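# Four arms build a three-block arch across desks

## Task

Use the three blocks to make an arch spanning the gap between the two desks. Stand each of the two identical leaning blocks upright on one of its ends, with that end resting flat on a desk, one block per desk, and tilt them toward each other. Set the third block, the keystone, centred on their slanted tops so that both contact seams are closed. All three blocks must lie along one line. Any number of the arms may be used.

## Robot and tools

Setup: four identical Kinova Gen3 arms, arm1 to arm4. Each has seven joints, a five-finger right hand and a wrist camera (arm1_cam_wrist to arm4_cam_wrist). Two fixed room cameras, cam_low and cam_low_2, watch the desks. All positions are in one scene frame in metres, origin on the floor, +z up. Base (base_link) positions: arm1 (+0.382, +0.501, +0.726), arm2 (-0.379, +0.539, +0.760), arm3 (-0.382, -0.499, +0.803), arm4 (+0.381, -0.503, +0.809). Each base faces along its own +x, and the bases are yawed roughly toward the middle. The desk tops under the arms are at z=0.720. The hand reaches about 1.06 m from the joint1 axis.

move: sends one action. Its top-level keys are arm1, arm2, arm3, arm4 and cameras. Each arm key holds a separate object, not a shared list. Inside it, "joints" maps joint names to absolute targets, and the optional "min_time_s" (0.1 to 8 s) sets the shortest duration of that arm's motion. Arms left out get no new command, but they may still be driving toward an earlier target. Joints an arm does not name keep their old targets. All commanded motions start together. On a single arm, the joints arrive together, and the hand can swing along a wide curve on the way. No action lasts over 15 s. An unknown key makes the call invalid. An out-of-range value gets it refused, and then the later move, wait and finished_scene calls in the same reply are skipped.

Arm joints, in radians, absolute. joint1_rad (-6.283 to 6.283) turns the whole arm about the base's vertical axis. Positive is clockwise seen from above, and 0 points the arm along base +x. joint2_rad (-2.249 to 2.249) is the shoulder: 0 is upright, positive leans it forward. joint3_rad (±6.283) rolls the upper arm. joint4_rad (±2.579) is the elbow: 0 is straight, and positive bends the same way positive joint2 tips when joint3=0. joint5_rad (±6.283) rolls the forearm. joint6_rad (±2.099) bends the wrist. joint7_rad (±6.283) rolls the hand, positive counter-clockwise viewed from behind it. A joint counts as done within ±0.01. Speed caps are 1.39 rad/s for joints 1-4 and 1.22 rad/s for joints 5-7. Reference posture: joints 1, 3 and 5 at 0, joint7 at 1.57, fingers pointing down in front. In it the palm faces right and the thumb is on the base side.

Hand keys use a normalized scale from -1 to 1, absolute, done within ±0.02. For hand_little, hand_ring, hand_middle, hand_index and hand_thumb_bend, +1 is straight/open and -1 is curled. For hand_thumb_turn, +1 puts the thumb beside the palm and -1 puts it opposite the fingers. hand_force_limit (-1 to 1) is a setting: the closing stop force, running linearly from about 0 N to 10 N (15 N for the thumb motors). hand_speed (-0.96 to 1) is also a setting; full speed is reached at +0.48. Each scene starts at force limit 0 and speed -0.8. A changed setting does not restart a stopped motor, so send a new finger target too. Close at hand_speed -0.94 or below for a soft grip. With the thumb turned in (-1), the hand can wrap objects 0.035 to 0.065 m thick. Hand point: 0.045 m in front of the palm. Its +z runs along the straight fingers, +y points out of the palm, and +x runs across the palm away from the thumb. A bracket on the little-finger side of the wrist sticks out up to 0.10 m and can strike things.

cameras: a list of names, or ["all"]; [] shows none. If left out, a move with no action shows all cameras and any other move shows none. An empty move returns the full state and images.

wait: seconds (0 to 10), optional cameras. It commands nothing and the scene keeps running. zoom_image: camera and region [x0, y0, x1, y1] in pixels from the top-left, at most 504 by 504, on that camera's most recent image only. show_instructions: shows the reference pages. finished_scene: scene = the current scene number. It cannot be undone, and the arch must stand on its own afterwards.

Results: a "move:" line lists each arm that moved with done or its worst status. The "pictures" line gives the order of the images, which may be slightly older than the state. Arms under "as last shown" were not commanded, and their lines are repeated from before. joint_status words are: done; off_target (resting short, maybe still pushing); time_out (holds where it stopped); not_followed (a collision guard held the targets back); limit_stop_at_motor_heat. on_its_own reports uncommanded behaviour. hand_stopped_by lists little, ring, middle, index, thumb_bend, thumb_turn, each as moving, target, force, stalled or fault. The *_load_n values are fingertip forces in N, positive when the finger is pushed open; a lost grip shows as a load near 0. Joint velocities in rad/s ("within noise" means at rest), joint torques in N m, and flange force along the tool axes are also reported. MOTOR HOT and OVER-TEMPERATURE FAULT warn of overheating.

Cautions: the arms do not halt on contact and keep pushing. Approach slowly and never squeeze between arms. Closing a hand on another robot's fingers counts as a collision. Torque limits are 104.5 N m for joints 1-4 and 51.3 N m for joints 5-7. Going past one, or drifting more than 5 degrees from the planned path, faults the arm and stops it for 10 s. Do not drop blocks, release them while they move, slam them, or knock anything off the work area. Do not leave arms stretched out or holding loads for long, since motors overheat. The simulation runs on while you think, and an occasional nudge may shift loose blocks. Camera calibrations are supplied; the room cameras may be off by a couple of degrees and millimetres.

Each tool is called as name(argument=value, ...), one argument or row to a line, values as JSON.

Reference images:

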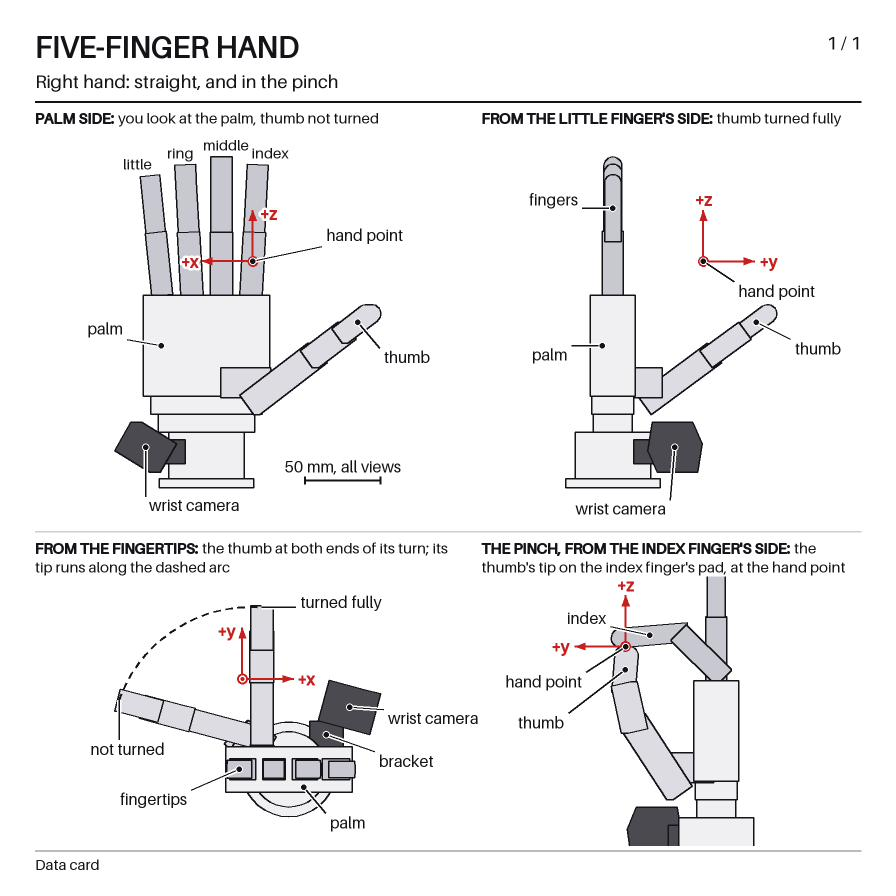

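## Session

move(
)

Scene clock: 0.00 s.
Joint torques (N m): no reading
Flange force (N): no reading
Joint velocities: within noise
arm1.joint_positions: joint1_rad=+0.110 joint2_rad=-0.329 joint3_rad=-0.012 joint4_rad=+1.449 joint5_rad=-0.091 joint6_rad=+1.895 joint7_rad=-2.186 hand_little=+1.000 hand_ring=+1.000 hand_middle=+1.000 hand_index=+1.000 hand_thumb_turn=+1.000 hand_thumb_bend=+1.000 hand_force_limit=+0.000 hand_speed=-0.800
arm1.joint_status: not commanded
arm1.hand_stopped_by: target,target,target,target,target,target
arm1.little_load_n: 0.0
arm1.ring_load_n: 0.0
arm1.middle_load_n: 0.0
arm1.index_load_n: 0.0
arm1.thumb_bend_load_n: 0.0
arm1.thumb_turn_load_n: 0.0
arm1.hand: x=+0.2165 y=+0.3073 z=+1.2339 quat_wxyz=(-0.066, -0.995, -0.070, +0.018) (m; scene frame)
arm2.joint_positions: joint1_rad=+0.688 joint2_rad=-0.401 joint3_rad=-0.141 joint4_rad=+1.457 joint5_rad=+0.006 joint6_rad=+1.933 joint7_rad=-1.988 hand_little=+1.000 hand_ring=+1.000 hand_middle=+1.000 hand_index=+1.000 hand_thumb_turn=+1.000 hand_thumb_bend=+1.000 hand_force_limit=+0.000 hand_speed=-0.800
arm2.joint_status: not commanded
arm2.hand_stopped_by: target,target,target,target,target,target
arm2.little_load_n: -0.5
arm2.ring_load_n: 0.0
arm2.middle_load_n: 0.0
arm2.index_load_n: 0.0
arm2.thumb_bend_load_n: 0.0
arm2.thumb_turn_load_n: 0.0
arm2.hand: x=-0.3117 y=+0.3362 z=+1.2732 quat_wxyz=(-0.051, -0.778, -0.623, +0.059) (m; scene frame)
arm3.joint_positions: joint1_rad=+0.171 joint2_rad=-0.580 joint3_rad=-0.085 joint4_rad=+1.512 joint5_rad=-0.034 joint6_rad=+2.026 joint7_rad=-2.095 hand_little=+1.000 hand_ring=+1.000 hand_middle=+1.000 hand_index=+1.000 hand_thumb_turn=+1.000 hand_thumb_bend=+1.000 hand_force_limit=+0.000 hand_speed=-0.800
arm3.joint_status: not commanded
arm3.hand_stopped_by: target,target,target,target,target,target
arm3.little_load_n: 0.0
arm3.ring_load_n: 0.0
arm3.middle_load_n: 0.0
arm3.index_load_n: 0.0
arm3.thumb_bend_load_n: 0.0
arm3.thumb_turn_load_n: 0.0
arm3.hand: x=-0.2982 y=-0.3975 z=+1.3217 quat_wxyz=(-0.084, +0.072, -0.993, -0.049) (m; scene frame)
arm4.joint_positions: joint1_rad=+0.712 joint2_rad=-0.554 joint3_rad=+0.023 joint4_rad=+1.617 joint5_rad=+0.026 joint6_rad=+2.055 joint7_rad=-2.125 hand_little=+1.000 hand_ring=+1.000 hand_middle=+1.000 hand_index=+1.000 hand_thumb_turn=+1.000 hand_thumb_bend=+1.000 hand_force_limit=+0.000 hand_speed=-0.800
arm4.joint_status: not commanded
arm4.hand_stopped_by: target,target,target,target,target,target
arm4.little_load_n: 0.0
arm4.ring_load_n: 0.0
arm4.middle_load_n: 0.0
arm4.index_load_n: -0.5
arm4.thumb_bend_load_n: 0.0
arm4.thumb_turn_load_n: 0.0
arm4.hand: x=+0.3778 y=-0.3796 z=+1.2819 quat_wxyz=(-0.007, +0.496, -0.868, -0.005) (m; scene frame)
pictures: arm1_cam_wrist, arm2_cam_wrist, arm3_cam_wrist, arm4_cam_wrist, cam_low, cam_low_2
camera_calibration:
arm1_cam_wrist: T_world_to_cam=[[0.434151, -0.892892, 0.119405, 0.0265896], [-0.782212, -0.307907, 0.541607, -0.402111], [-0.44683, -0.328539, -0.832109, 1.34628], [0, 0, 0, 1]] pos_world=[0.275479, 0.342234, 1.33486]
arm2_cam_wrist: T_world_to_cam=[[0.99882, 0.0391005, 0.0288161, 0.259539], [0.0108552, -0.757959, 0.652212, -0.575514], [0.0473432, -0.651129, -0.757489, 1.3078], [0, 0, 0, 1]] pos_world=[-0.314901, 0.405186, 1.35853]
arm3_cam_wrist: T_world_to_cam=[[-0.385295, 0.92133, 0.0519414, 0.184038], [0.672632, 0.241865, 0.699333, -0.625745], [0.631754, 0.304387, -0.712906, 1.36619], [0, 0, 0, 1]] pos_world=[-0.371289, -0.434064, 1.40201]
arm4_cam_wrist: T_world_to_cam=[[-0.965949, 0.25526, -0.0422516, 0.519774], [0.197727, 0.833604, 0.515761, -0.421939], [0.166874, 0.489844, -0.85569, 1.33313], [0, 0, 0, 1]] pos_world=[0.363039, -0.433973, 1.38033]

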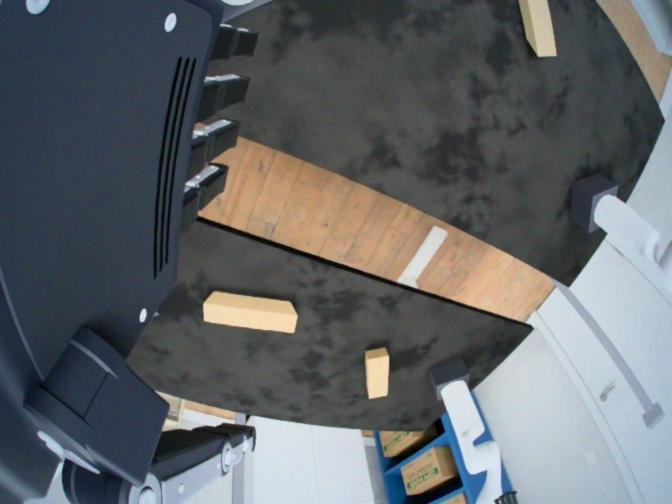

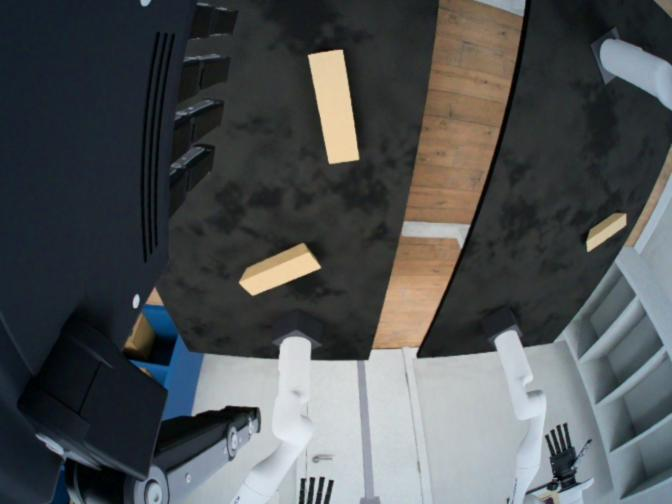

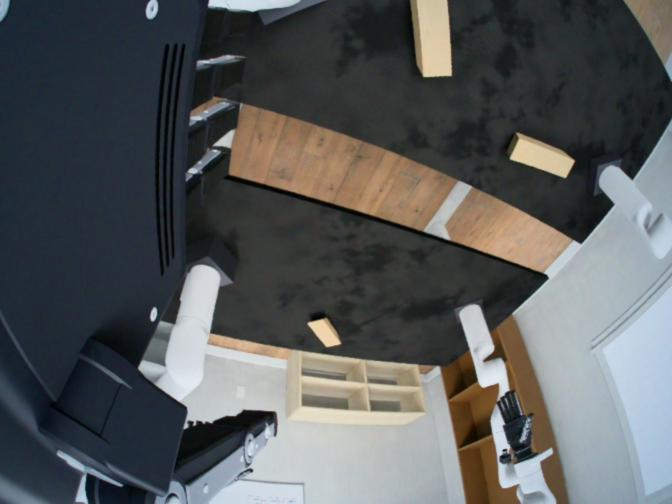

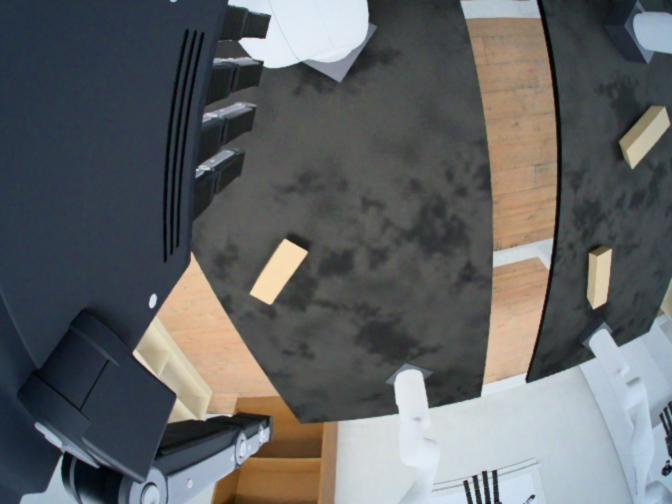

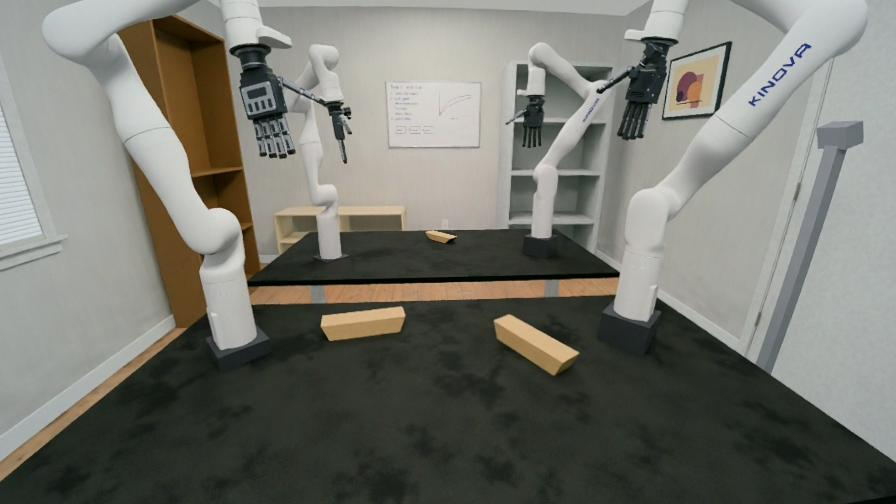

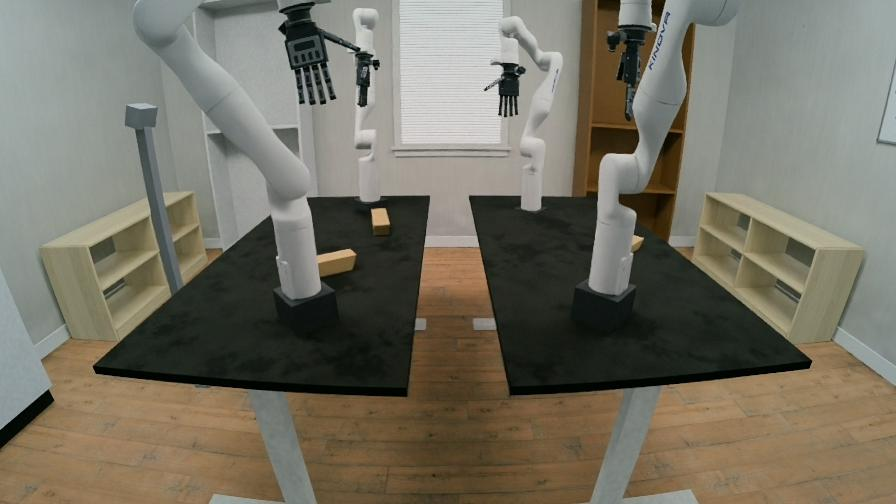

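move(
  arm1={"joints":{"joint1_rad":-1.0476,"joint2_rad":0.5819,"joint3_rad":0,"joint4_rad":2.0413,"joint5_rad":0.6843,"joint6_rad":-0.5620,"joint7_rad":-0.3616,"hand_speed":0,"hand_index":0.34,"hand_middle":0.34,"hand_ring":0.34,"hand_little":0.34,"hand_thumb_turn":-1},"min_time_s":4},
  arm2={"joints":{"joint1_rad":1.0350,"joint2_rad":0.6632,"joint3_rad":0,"joint4_rad":2.0618,"joint5_rad":-0.9175,"joint6_rad":1.2359,"joint7_rad":-3.525,"hand_speed":0,"hand_index":0.34,"hand_middle":0.34,"hand_ring":0.34,"hand_little":0.34,"hand_thumb_turn":-1},"min_time_s":4},
  arm3={"joints":{"joint2_rad":-1.0,"joint3_rad":0,"joint5_rad":0,"joint6_rad":1.0},"min_time_s":2},
  arm4={"joints":{"joint1_rad":-0.6479,"joint2_rad":1.1990,"joint3_rad":0,"joint4_rad":0.9053,"joint5_rad":1.3142,"joint6_rad":0.7297,"joint7_rad":-1.773,"hand_speed":0,"hand_index":0.34,"hand_middle":0.34,"hand_ring":0.34,"hand_little":0.34,"hand_thumb_turn":-1},"min_time_s":4},
  cameras=["arm1_cam_wrist","arm2_cam_wrist","arm4_cam_wrist","cam_low"],
)

Scene clock: 44.37 s.
Joint torques (N m): arm1=[0.55 -14.96 -0.34 -4.94 -0.34 -2.18 0.12] | arm2=[0.5 -14.15 -1.17 -0.72 -0.59 2.25 0.23] | arm3=[-0.07 8.22 -0.11 -6.77 -0.24 -2.56 -0.23] | arm4=[2.06 -25.88 0.22 -8.34 1.54 0.35 0.16]
Flange force (N): arm1=[-1.5 -4.4 -0.1] | arm2=[5.3 1.1 -0.9] | arm3=[-0.7 0.9 2.2] | arm4=[1.5 4.3 -4.4]
move: arm1 done; arm2 done; arm3 done; arm4 done
Joint velocities: within noise
arm1.joint_positions: joint1_rad=-1.048 joint2_rad=+0.582 joint3_rad=+0.000 joint4_rad=+2.041 joint5_rad=+0.684 joint6_rad=-0.562 joint7_rad=-0.362 hand_little=+0.340 hand_ring=+0.340 hand_middle=+0.340 hand_index=+0.340 hand_thumb_turn=-1.000 hand_thumb_bend=+1.000 hand_force_limit=+0.000 hand_speed=+0.000
arm1.joint_status: all done
arm1.hand_stopped_by: target,target,target,target,target,target
arm1.little_load_n: 0.0
arm1.ring_load_n: 0.0
arm1.middle_load_n: 0.0
arm1.index_load_n: 0.0
arm1.thumb_bend_load_n: 0.0
arm1.thumb_turn_load_n: 0.0
arm1.hand: x=+0.6494 y=-0.0416 z=+0.8655 quat_wxyz=(-0.170, +0.306, -0.819, +0.454) (m; scene frame)
arm2.joint_positions: joint1_rad=+1.035 joint2_rad=+0.663 joint3_rad=+0.000 joint4_rad=+2.062 joint5_rad=-0.918 joint6_rad=+1.236 joint7_rad=-3.525 hand_little=+0.340 hand_ring=+0.340 hand_middle=+0.340 hand_index=+0.340 hand_thumb_turn=-1.000 hand_thumb_bend=+1.000 hand_force_limit=+0.000 hand_speed=+0.000
arm2.joint_status: all done
arm2.hand_stopped_by: target,target,target,target,target,target
arm2.little_load_n: 0.0
arm2.ring_load_n: 0.0
arm2.middle_load_n: 0.0
arm2.index_load_n: 0.0
arm2.thumb_bend_load_n: 0.0
arm2.thumb_turn_load_n: 0.0
arm2.hand: x=-0.2812 y=+0.2524 z=+0.8651 quat_wxyz=(+0.375, -0.678, +0.553, -0.306) (m; scene frame)
arm3.joint_positions: joint1_rad=+0.171 joint2_rad=-1.000 joint3_rad=+0.000 joint4_rad=+1.512 joint5_rad=+0.000 joint6_rad=+1.000 joint7_rad=-2.095 hand_little=+1.000 hand_ring=+1.000 hand_middle=+1.000 hand_index=+1.000 hand_thumb_turn=+1.000 hand_thumb_bend=+1.000 hand_force_limit=+0.000 hand_speed=-0.800
arm3.joint_status: all done
arm3.hand_stopped_by: target,target,target,target,target,target
arm3.little_load_n: 0.0
arm3.ring_load_n: 0.0
arm3.middle_load_n: 0.0
arm3.index_load_n: 0.0
arm3.thumb_bend_load_n: 0.0
arm3.thumb_turn_load_n: 0.0
arm3.hand: x=-0.2959 y=-0.4359 z=+1.6662 quat_wxyz=(-0.623, +0.015, -0.681, -0.385) (m; scene frame)
arm4.joint_positions: joint1_rad=-0.648 joint2_rad=+1.199 joint3_rad=+0.000 joint4_rad=+0.905 joint5_rad=+1.314 joint6_rad=+0.730 joint7_rad=-1.773 hand_little=+0.340 hand_ring=+0.340 hand_middle=+0.340 hand_index=+0.340 hand_thumb_turn=-1.000 hand_thumb_bend=+1.000 hand_force_limit=+0.000 hand_speed=+0.000
arm4.joint_status: all done
arm4.hand_stopped_by: target,target,target,target,target,target
arm4.little_load_n: 0.0
arm4.ring_load_n: 0.0
arm4.middle_load_n: 0.0
arm4.index_load_n: 0.0
arm4.thumb_bend_load_n: 0.0
arm4.thumb_turn_load_n: -0.5
arm4.hand: x=-0.4240 y=-0.1852 z=+0.8656 quat_wxyz=(-0.466, +0.841, +0.241, -0.134) (m; scene frame)
pictures: arm1_cam_wrist, arm2_cam_wrist, arm4_cam_wrist, cam_low
led back after a hold (arm1 arm): the arm was led back toward your command in small steps, so it may still be short of it.
led back after a hold (arm4 arm): the arm was led back toward your command in small steps, so it may still be short of it.
joint command not followed: on one or more control steps a check withheld the commanded joint targets of the arm1 arm, and it was not sent them on those steps.
cause: the commanded joint targets, or the way to them, would bring a part of the robot too close to another arm (this arm's hand and the arm4 arm's hand, where that arm would come to rest).
joint command not followed: on one or more control steps a check withheld the commanded joint targets of the arm4 arm, and it was not sent them on those steps.
cause: the commanded joint targets, or the way to them, would bring a part of the robot too close to another arm (this arm's hand and the arm1 arm's hand, along the way the arms are being sent, or toward where that arm still pushes).
camera_calibration:
arm1_cam_wrist: T_world_to_cam=[[-0.564259, 0.189964, -0.803446, 1.0633], [0.280436, 0.959407, 0.0298898, -0.165864], [0.77651, -0.208449, -0.594627, 0.12362], [0, 0, 0, 1]] pos_world=[0.550497, -0.0170886, 0.932766]
arm2_cam_wrist: T_world_to_cam=[[-0.504293, -0.358683, -0.785516, 0.626238], [-0.699769, 0.702743, 0.128357, -0.488433], [0.505977, 0.614409, -0.605384, 0.620591], [0, 0, 0, 1]] pos_world=[-0.339987, 0.186567, 0.930309]
arm4_cam_wrist: T_world_to_cam=[[0.480973, -0.260652, -0.837094, 0.884075], [-0.404813, -0.912938, 0.0516735, -0.38807], [-0.777683, 0.314013, -0.544614, 0.313111], [0, 0, 0, 1]] pos_world=[-0.338811, -0.222168, 0.930631]

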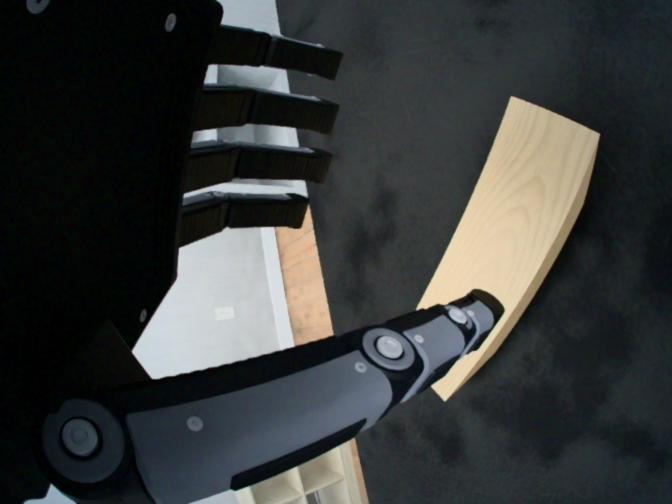

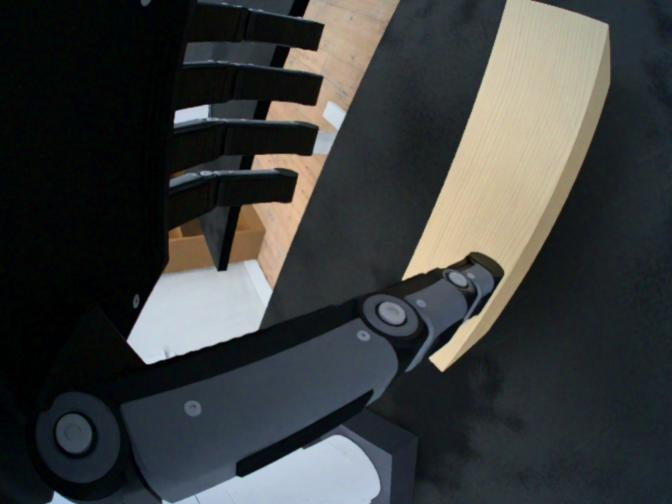

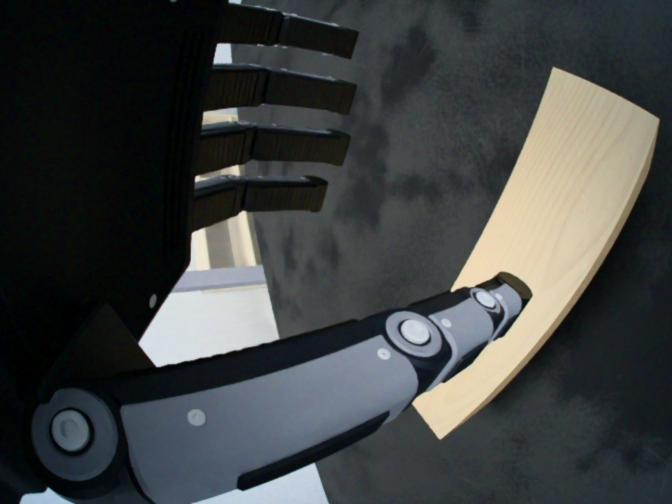

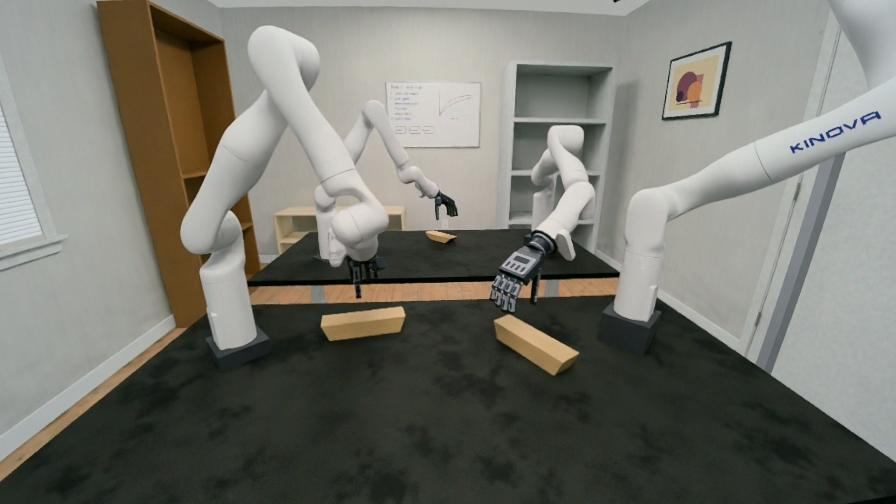

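move(
  arm1={"joints":{"joint1_rad":-1.0544,"joint2_rad":0.8535,"joint4_rad":2.0995,"joint5_rad":0.4815,"joint6_rad":-0.8414,"joint7_rad":-0.0856},"min_time_s":3},
  arm2={"joints":{"joint1_rad":1.0233,"joint2_rad":0.9501,"joint4_rad":2.0384,"joint5_rad":-1.0399,"joint6_rad":1.0813,"joint7_rad":-3.2917},"min_time_s":3},
  arm4={"joints":{"joint1_rad":-0.7004,"joint2_rad":1.3732,"joint4_rad":0.8088,"joint5_rad":1.3727,"joint6_rad":0.7685,"joint7_rad":-1.9033},"min_time_s":3},
  cameras=["arm1_cam_wrist","arm2_cam_wrist","arm4_cam_wrist","cam_low"],
)

zoom_image(
  camera="cam_low",
  region=[440, 230, 640, 400],
)

Scene clock: 69.97 s.
Joint torques (N m): arm1=[0.59 -16.38 -0.46 -2.52 -0.17 -2.35 0.01] | arm2=[0.52 -15.87 -1.45 1.32 -0.14 2.38 0.24] | arm3=[-0.11 8.25 -0.09 -6.79 -0.23 -2.6 -0.21] | arm4=[2.02 -26.41 0.33 -7.81 1.53 0.68 0.17]
Flange force (N): arm1=[-0.6 -4.7 0.9] | arm2=[5.5 2.3 -0.3] | arm3=[-0.7 1.0 2.1] | arm4=[2.1 3.5 -4.3]
move: arm1 done; arm2 done; arm4 done
Joint velocities: within noise
arm1.joint_positions: joint1_rad=-1.054 joint2_rad=+0.853 joint3_rad=+0.000 joint4_rad=+2.099 joint5_rad=+0.481 joint6_rad=-0.841 joint7_rad=-0.086 hand_little=+0.340 hand_ring=+0.340 hand_middle=+0.340 hand_index=+0.340 hand_thumb_turn=-1.000 hand_thumb_bend=+1.000 hand_force_limit=+0.000 hand_speed=+0.000
arm1.joint_status: all done
arm1.hand_stopped_by: target,target,target,target,target,target
arm1.little_load_n: 0.0
arm1.ring_load_n: 0.0
arm1.middle_load_n: 0.0
arm1.index_load_n: 0.0
arm1.thumb_bend_load_n: 0.0
arm1.thumb_turn_load_n: 0.0
arm1.hand: x=+0.6528 y=-0.0262 z=+0.7549 quat_wxyz=(-0.174, +0.313, -0.817, +0.453) (m; scene frame)
arm2.joint_positions: joint1_rad=+1.023 joint2_rad=+0.950 joint3_rad=+0.000 joint4_rad=+2.038 joint5_rad=-1.040 joint6_rad=+1.081 joint7_rad=-3.292 hand_little=+0.340 hand_ring=+0.340 hand_middle=+0.340 hand_index=+0.340 hand_thumb_turn=-1.000 hand_thumb_bend=+1.000 hand_force_limit=+0.000 hand_speed=+0.000
arm2.joint_status: all done
arm2.hand_stopped_by: target,target,target,target,target,target
arm2.little_load_n: 0.0
arm2.ring_load_n: 0.0
arm2.middle_load_n: -0.5
arm2.index_load_n: 0.0
arm2.thumb_bend_load_n: 0.0
arm2.thumb_turn_load_n: 0.0
arm2.hand: x=-0.2765 y=+0.2437 z=+0.7550 quat_wxyz=(+0.373, -0.673, +0.559, -0.309) (m; scene frame)
arm3: as last shown
arm4.joint_positions: joint1_rad=-0.700 joint2_rad=+1.373 joint3_rad=+0.000 joint4_rad=+0.809 joint5_rad=+1.373 joint6_rad=+0.768 joint7_rad=-1.903 hand_little=+0.340 hand_ring=+0.340 hand_middle=+0.340 hand_index=+0.340 hand_thumb_turn=-1.000 hand_thumb_bend=+1.000 hand_force_limit=+0.000 hand_speed=+0.000
arm4.joint_status: all done
arm4.hand_stopped_by: target,target,target,target,target,target
arm4.little_load_n: -0.5
arm4.ring_load_n: 0.0
arm4.middle_load_n: 0.0
arm4.index_load_n: 0.0
arm4.thumb_bend_load_n: 0.0
arm4.thumb_turn_load_n: 0.0
arm4.hand: x=-0.4343 y=-0.2171 z=+0.7751 quat_wxyz=(-0.467, +0.843, +0.234, -0.130) (m; scene frame)
pictures: arm1_cam_wrist, arm2_cam_wrist, arm4_cam_wrist, cam_low
camera_calibration:
arm1_cam_wrist: T_world_to_cam=[[-0.567662, 0.179795, -0.803389, 0.975312], [0.263269, 0.964263, 0.0297767, -0.166838], [0.780031, -0.194604, -0.59471, 0.0565726], [0, 0, 0, 1]] pos_world=[0.553443, -0.00347117, 0.822167]
arm2_cam_wrist: T_world_to_cam=[[-0.510547, -0.34984, -0.785464, 0.535181], [-0.687418, 0.714814, 0.128445, -0.464429], [0.516525, 0.605519, -0.605432, 0.56206], [0, 0, 0, 1]] pos_world=[-0.33634, 0.178869, 0.820308]
arm4_cam_wrist: T_world_to_cam=[[0.476845, -0.268271, -0.837048, 0.80144], [-0.419423, -0.906327, 0.0515405, -0.421389], [-0.772466, 0.3265, -0.544697, 0.27092], [0, 0, 0, 1]] pos_world=[-0.349627, -0.255368, 0.840131]

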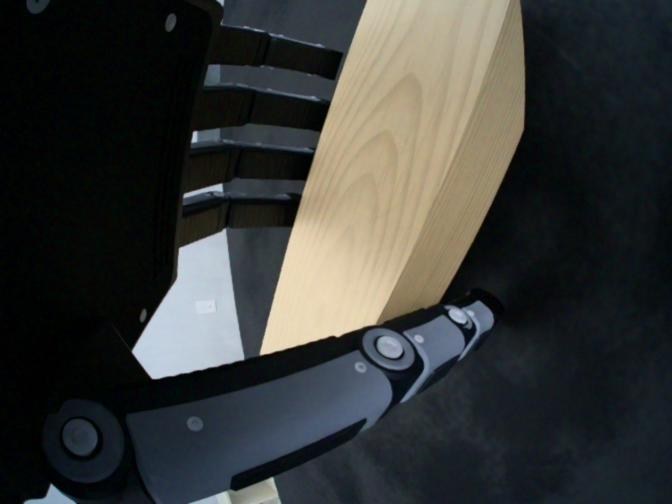

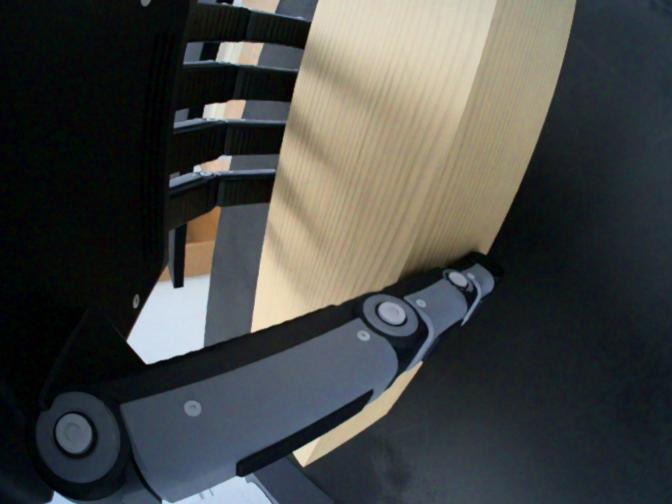

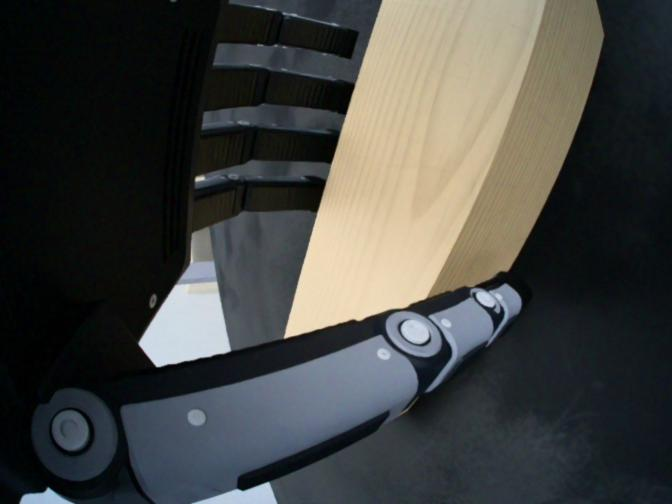

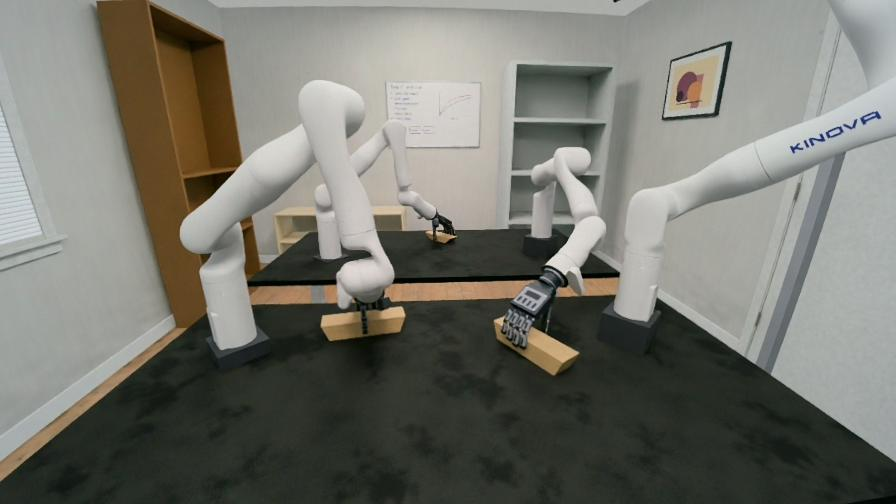

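Scaled by 2.520 from the camera's 896x504 image, which has a finer 1280x720 frame.

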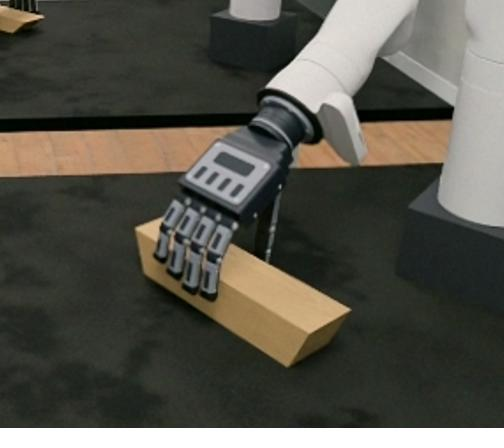

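zoom_image(
  camera="arm4_cam_wrist",
  region=[260, 180, 640, 504],
)

zoom_image(
  camera="arm4_cam_wrist",
  region=[360, 0, 640, 200],
)

Scaled by 1.326 from the camera's 672x504 image, which has a finer 960x720 frame.

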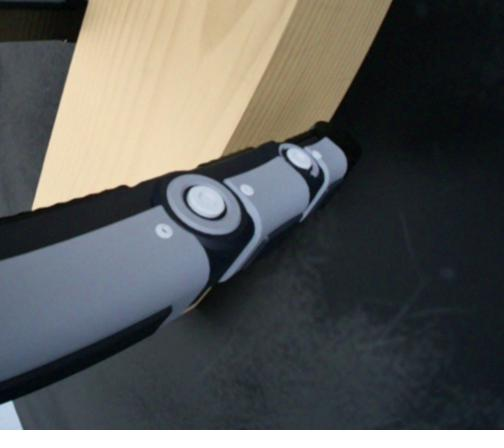

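Scaled by 1.800 from the camera's 672x504 image, which has a finer 960x720 frame.

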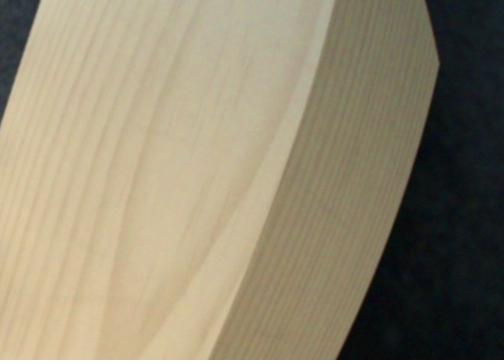

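move(
  arm1={"joints":{"hand_force_limit":-0.8,"hand_speed":-0.92,"hand_index":-0.5,"hand_middle":-0.5,"hand_ring":-0.5,"hand_little":-0.5,"hand_thumb_bend":-0.5}},
  arm2={"joints":{"hand_force_limit":-0.8,"hand_speed":-0.92,"hand_index":-0.5,"hand_middle":-0.5,"hand_ring":-0.5,"hand_little":-0.5,"hand_thumb_bend":-0.5}},
  arm4={"joints":{"joint2_rad":1.3998,"joint4_rad":0.7936,"joint5_rad":1.3841,"joint6_rad":0.7662,"joint7_rad":-1.9192},"min_time_s":1.5},
  cameras=["arm1_cam_wrist","arm4_cam_wrist","cam_low"],
)

Scene clock: 93.47 s.
Joint torques (N m): arm1=[0.59 -16.54 -0.49 -2.64 -0.16 -2.4 0.11] | arm2=[0.55 -15.87 -1.6 1.5 -0.1 2.57 0.21] | arm3=[-0.08 8.19 -0.16 -6.75 -0.24 -2.57 -0.25] | arm4=[2.01 -26.45 0.34 -7.82 1.63 0.65 0.16]
Flange force (N): arm1=[-0.6 -4.6 0.9] | arm2=[5.7 2.6 -0.1] | arm3=[-0.9 0.9 2.2] | arm4=[2.1 3.3 -4.6]
move: arm1 off_target; arm2 off_target; arm4 done
Joint velocities: within noise
arm1.joint_positions: joint1_rad=-1.054 joint2_rad=+0.854 joint3_rad=+0.000 joint4_rad=+2.099 joint5_rad=+0.481 joint6_rad=-0.841 joint7_rad=-0.086 hand_little=+0.072 hand_ring=+0.169 hand_middle=+0.184 hand_index=+0.176 hand_thumb_turn=-1.000 hand_thumb_bend=+0.862 hand_force_limit=-0.800 hand_speed=-0.920
arm1.joint_status: hand_little off_target (ended at +0.072, target -0.500); hand_ring off_target (ended at +0.169, target -0.500); hand_middle off_target (ended at +0.184, target -0.500); hand_index off_target (ended at +0.176, target -0.500); hand_thumb_bend off_target (ended at +0.862, target -0.500); the others done
arm1.hand_stopped_by: force,force,force,force,force,target
arm1.little_load_n: 1.0
arm1.ring_load_n: 0.0
arm1.middle_load_n: 0.0
arm1.index_load_n: 0.0
arm1.thumb_bend_load_n: 2.0
arm1.thumb_turn_load_n: 1.5
arm1.hand: x=+0.6528 y=-0.0262 z=+0.7549 quat_wxyz=(-0.174, +0.313, -0.817, +0.453) (m; scene frame)
arm2.joint_positions: joint1_rad=+1.023 joint2_rad=+0.950 joint3_rad=+0.000 joint4_rad=+2.038 joint5_rad=-1.040 joint6_rad=+1.081 joint7_rad=-3.292 hand_little=+0.027 hand_ring=+0.057 hand_middle=+0.064 hand_index=+0.042 hand_thumb_turn=-1.000 hand_thumb_bend=+0.979 hand_force_limit=-0.800 hand_speed=-0.920
arm2.joint_status: hand_little off_target (ended at +0.027, target -0.500); hand_ring off_target (ended at +0.057, target -0.500); hand_middle off_target (ended at +0.064, target -0.500); hand_index off_target (ended at +0.042, target -0.500); hand_thumb_bend off_target (ended at +0.979, target -0.500); the others done
arm2.hand_stopped_by: force,force,force,force,force,target
arm2.little_load_n: 2.5
arm2.ring_load_n: 0.0
arm2.middle_load_n: 0.5
arm2.index_load_n: 1.0
arm2.thumb_bend_load_n: 4.0
arm2.thumb_turn_load_n: 1.0
arm2.hand: x=-0.2765 y=+0.2437 z=+0.7550 quat_wxyz=(+0.373, -0.673, +0.559, -0.309) (m; scene frame)
arm3: as last shown
arm4.joint_positions: joint1_rad=-0.700 joint2_rad=+1.400 joint3_rad=+0.000 joint4_rad=+0.794 joint5_rad=+1.384 joint6_rad=+0.766 joint7_rad=-1.919 hand_little=+0.340 hand_ring=+0.340 hand_middle=+0.340 hand_index=+0.340 hand_thumb_turn=-1.000 hand_thumb_bend=+1.000 hand_force_limit=+0.000 hand_speed=+0.000
arm4.joint_status: all done
arm4.hand_stopped_by: target,target,target,target,target,target
arm4.little_load_n: 0.0
arm4.ring_load_n: 0.0
arm4.middle_load_n: 0.0
arm4.index_load_n: 0.0
arm4.thumb_bend_load_n: 0.0
arm4.thumb_turn_load_n: 0.0
arm4.hand: x=-0.4343 y=-0.2172 z=+0.7611 quat_wxyz=(-0.467, +0.843, +0.234, -0.130) (m; scene frame)
pictures: arm1_cam_wrist, arm4_cam_wrist, cam_low
camera_calibration:
arm1_cam_wrist: T_world_to_cam=[[-0.567662, 0.179795, -0.803389, 0.975368], [0.263269, 0.964263, 0.0297767, -0.166865], [0.780031, -0.194604, -0.59471, 0.0564946], [0, 0, 0, 1]] pos_world=[0.553543, -0.00347117, 0.822167]
arm4_cam_wrist: T_world_to_cam=[[0.476989, -0.26833, -0.836948, 0.789704], [-0.419318, -0.906371, 0.051612, -0.420887], [-0.772434, 0.326328, -0.544844, 0.263503], [0, 0, 0, 1]] pos_world=[-0.349627, -0.255568, 0.826231]

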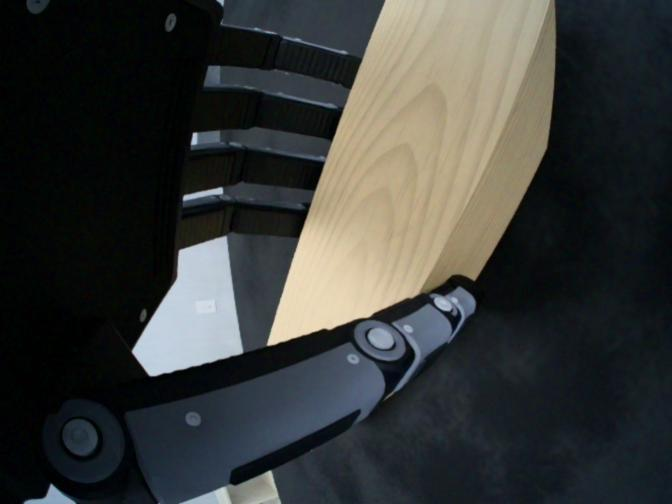

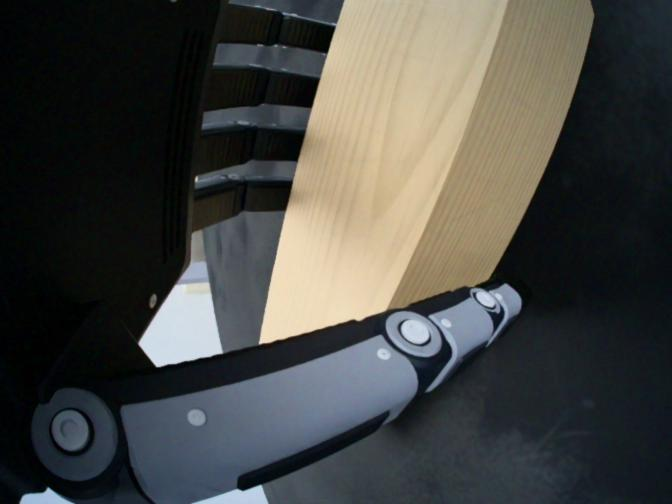

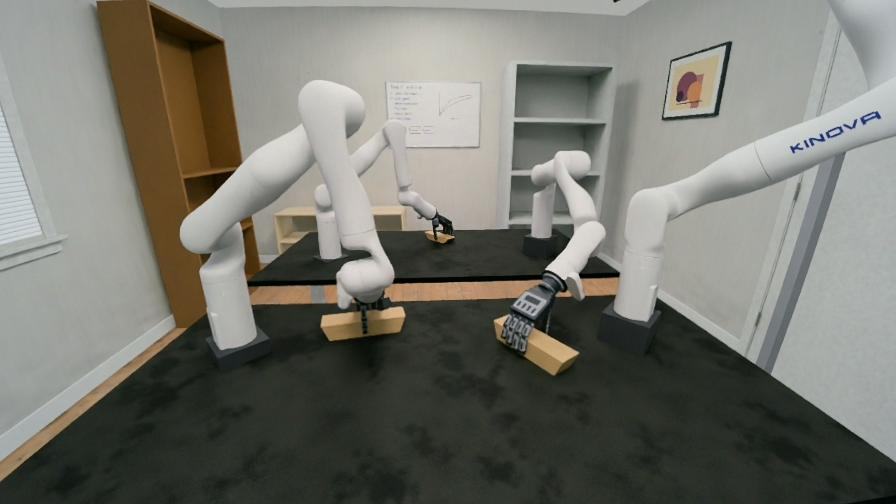

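zoom_image(
  camera="arm1_cam_wrist",
  region=[260, 0, 580, 360],
)

Scaled by 1.400 from the camera's 672x504 image, which has a finer 960x720 frame.

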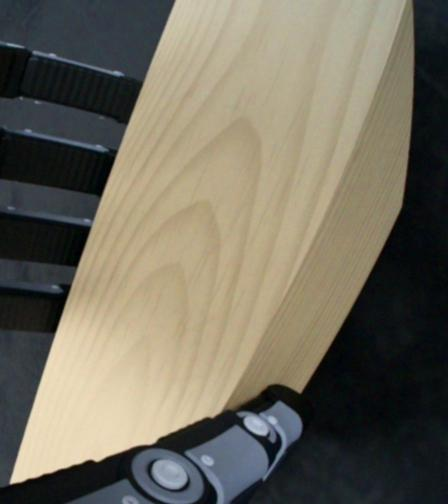

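move(
  arm1={"joints":{"hand_force_limit":-0.1,"hand_speed":-0.92,"hand_index":-0.52,"hand_middle":-0.52,"hand_thumb_bend":-0.52}},
  arm2={"joints":{"hand_force_limit":0.1,"hand_speed":-0.92,"hand_index":-0.52,"hand_middle":-0.52,"hand_thumb_bend":-0.52}},
  arm4={"joints":{"hand_force_limit":-0.8,"hand_speed":-0.92,"hand_index":-0.5,"hand_middle":-0.5,"hand_ring":-0.5,"hand_little":-0.5,"hand_thumb_bend":-0.5}},
)

move(
  arm4={"joints":{"hand_force_limit":0.1,"hand_speed":-0.92,"hand_index":-0.52,"hand_middle":-0.52,"hand_thumb_bend":-0.52}},
  cameras=["arm4_cam_wrist","cam_low"],
)

zoom_image(
  camera="cam_low",
  region=[470, 270, 610, 390],
)

Scene clock: 108.50 s.
Joint torques (N m): arm1=[0.64 -17.21 -0.46 -2.88 -0.19 -2.67 0.08] | arm2=[0.82 -15.76 -1.07 0.97 -0.11 2.03 0.27] | arm3=[-0.07 8.23 -0.13 -6.77 -0.24 -2.59 -0.22] | arm4=[1.98 -26.87 0.53 -8.28 1.71 0.58 -0.01]
Flange force (N): arm1=[-0.6 -3.8 1.8] | arm2=[5.2 1.0 0.0] | arm3=[-0.8 0.9 2.1] | arm4=[2.3 3.4 -4.8]
move: arm1 off_target; arm2 off_target; arm4 off_target
Joint velocities: within noise
arm1.joint_positions: joint1_rad=-1.054 joint2_rad=+0.854 joint3_rad=+0.000 joint4_rad=+2.099 joint5_rad=+0.481 joint6_rad=-0.841 joint7_rad=-0.086 hand_little=+0.072 hand_ring=+0.169 hand_middle=+0.133 hand_index=+0.141 hand_thumb_turn=-1.000 hand_thumb_bend=+0.847 hand_force_limit=-0.100 hand_speed=-0.920
arm1.joint_status: hand_middle off_target (ended at +0.133, target -0.520); hand_index off_target (ended at +0.141, target -0.520); hand_thumb_bend off_target (ended at +0.847, target -0.520); the others done
arm1.hand_stopped_by: force,force,force,force,force,target
arm1.little_load_n: 1.5
arm1.ring_load_n: 0.0
arm1.middle_load_n: 4.5
arm1.index_load_n: 2.5
arm1.thumb_bend_load_n: 9.5
arm1.thumb_turn_load_n: 1.5
arm1.hand: x=+0.6528 y=-0.0262 z=+0.7549 quat_wxyz=(-0.174, +0.313, -0.817, +0.453) (m; scene frame)
arm2.joint_positions: joint1_rad=+1.023 joint2_rad=+0.950 joint3_rad=+0.000 joint4_rad=+2.038 joint5_rad=-1.040 joint6_rad=+1.081 joint7_rad=-3.292 hand_little=+0.027 hand_ring=+0.057 hand_middle=+0.052 hand_index=+0.028 hand_thumb_turn=-1.000 hand_thumb_bend=+0.976 hand_force_limit=+0.100 hand_speed=-0.920
arm2.joint_status: hand_middle off_target (ended at +0.052, target -0.520); hand_index off_target (ended at +0.028, target -0.520); hand_thumb_bend off_target (ended at +0.976, target -0.520); the others done
arm2.hand_stopped_by: force,force,force,force,force,target
arm2.little_load_n: 0.0
arm2.ring_load_n: 0.0
arm2.middle_load_n: 5.0
arm2.index_load_n: 6.0
arm2.thumb_bend_load_n: 11.0
arm2.thumb_turn_load_n: 1.0
arm2.hand: x=-0.2765 y=+0.2437 z=+0.7550 quat_wxyz=(+0.373, -0.673, +0.559, -0.309) (m; scene frame)
arm3: as last shown
arm4.joint_positions: joint1_rad=-0.700 joint2_rad=+1.400 joint3_rad=+0.000 joint4_rad=+0.794 joint5_rad=+1.384 joint6_rad=+0.766 joint7_rad=-1.919 hand_little=+0.124 hand_ring=+0.146 hand_middle=+0.162 hand_index=+0.154 hand_thumb_turn=-1.000 hand_thumb_bend=+0.855 hand_force_limit=-0.800 hand_speed=-0.920
arm4.joint_status: hand_little off_target (ended at +0.124, target -0.500); hand_ring off_target (ended at +0.146, target -0.500); hand_middle off_target (ended at +0.162, target -0.500); hand_index off_target (ended at +0.154, target -0.500); hand_thumb_bend off_target (ended at +0.855, target -0.500); the others done
arm4.hand_stopped_by: force,force,force,force,force,target
arm4.little_load_n: 1.0
arm4.ring_load_n: 0.0
arm4.middle_load_n: 0.0
arm4.index_load_n: 0.0
arm4.thumb_bend_load_n: 2.0
arm4.thumb_turn_load_n: 0.0
arm4.hand: x=-0.4343 y=-0.2172 z=+0.7611 quat_wxyz=(-0.467, +0.843, +0.234, -0.130) (m; scene frame)
pictures: none

Scene clock: 108.97 s.
Joint torques (N m): arm1=[0.6 -17.16 -0.51 -2.85 -0.15 -2.69 0.14] | arm2=[0.83 -15.78 -1.07 0.99 -0.09 2.04 0.29] | arm3=[-0.11 8.2 -0.11 -6.75 -0.24 -2.57 -0.26] | arm4=[1.57 -26.64 0.42 -7.78 1.64 0.62 0.14]
Flange force (N): arm1=[-0.5 -4.0 1.8] | arm2=[5.4 1.1 0.0] | arm3=[-0.9 1.0 2.2] | arm4=[1.3 2.8 -3.3]
move: arm4 off_target
Joint velocities: within noise
arm1, arm2, arm3: as last shown
arm2.thumb_bend_load_n: 10.5
arm4.joint_positions: joint1_rad=-0.700 joint2_rad=+1.400 joint3_rad=+0.000 joint4_rad=+0.794 joint5_rad=+1.384 joint6_rad=+0.766 joint7_rad=-1.919 hand_little=+0.124 hand_ring=+0.146 hand_middle=+0.141 hand_index=+0.134 hand_thumb_turn=-1.000 hand_thumb_bend=+0.850 hand_force_limit=+0.100 hand_speed=-0.920
arm4.joint_status: hand_middle off_target (ended at +0.141, target -0.520); hand_index off_target (ended at +0.134, target -0.520); hand_thumb_bend off_target (ended at +0.850, target -0.520); the others done
arm4.hand_stopped_by: force,force,force,force,force,target
arm4.little_load_n: 0.0
arm4.ring_load_n: 0.0
arm4.middle_load_n: 5.0
arm4.index_load_n: 5.5
arm4.thumb_bend_load_n: 9.0
arm4.thumb_turn_load_n: -0.5
arm4.hand: x=-0.4343 y=-0.2172 z=+0.7611 quat_wxyz=(-0.467, +0.843, +0.234, -0.130) (m; scene frame)
pictures: arm4_cam_wrist, cam_low
camera_calibration:
arm4_cam_wrist: T_world_to_cam=[[0.476989, -0.26833, -0.836948, 0.789704], [-0.419318, -0.906371, 0.051612, -0.420887], [-0.772434, 0.326328, -0.544844, 0.263503], [0, 0, 0, 1]] pos_world=[-0.349627, -0.255568, 0.826231]

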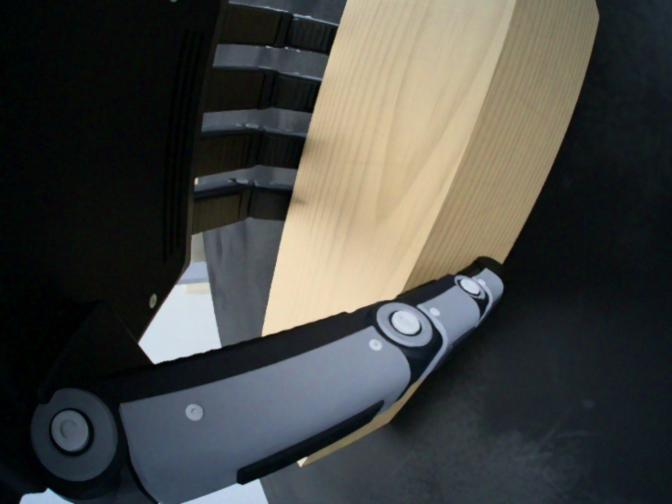

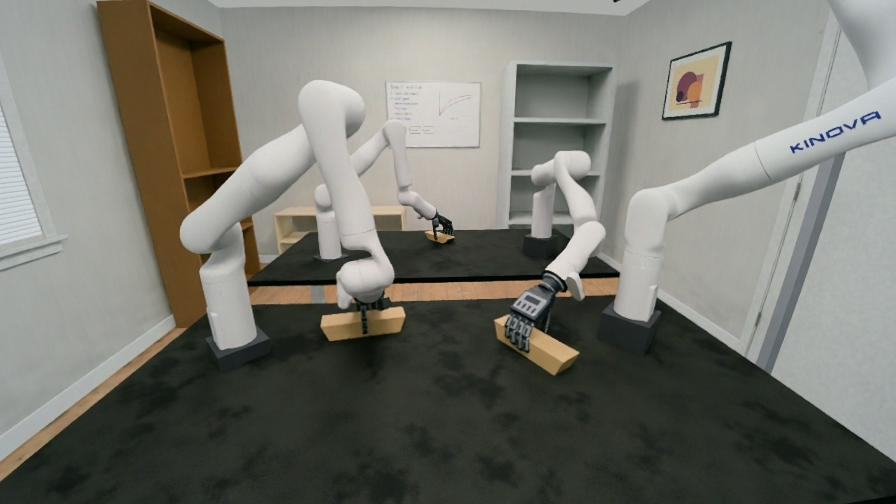

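Scaled by 3.600 from the camera's 896x504 image, which has a finer 1280x720 frame.

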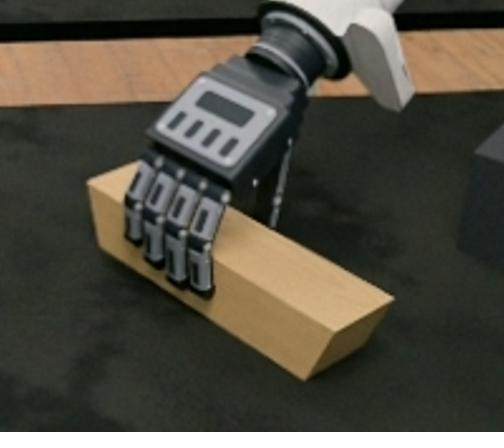

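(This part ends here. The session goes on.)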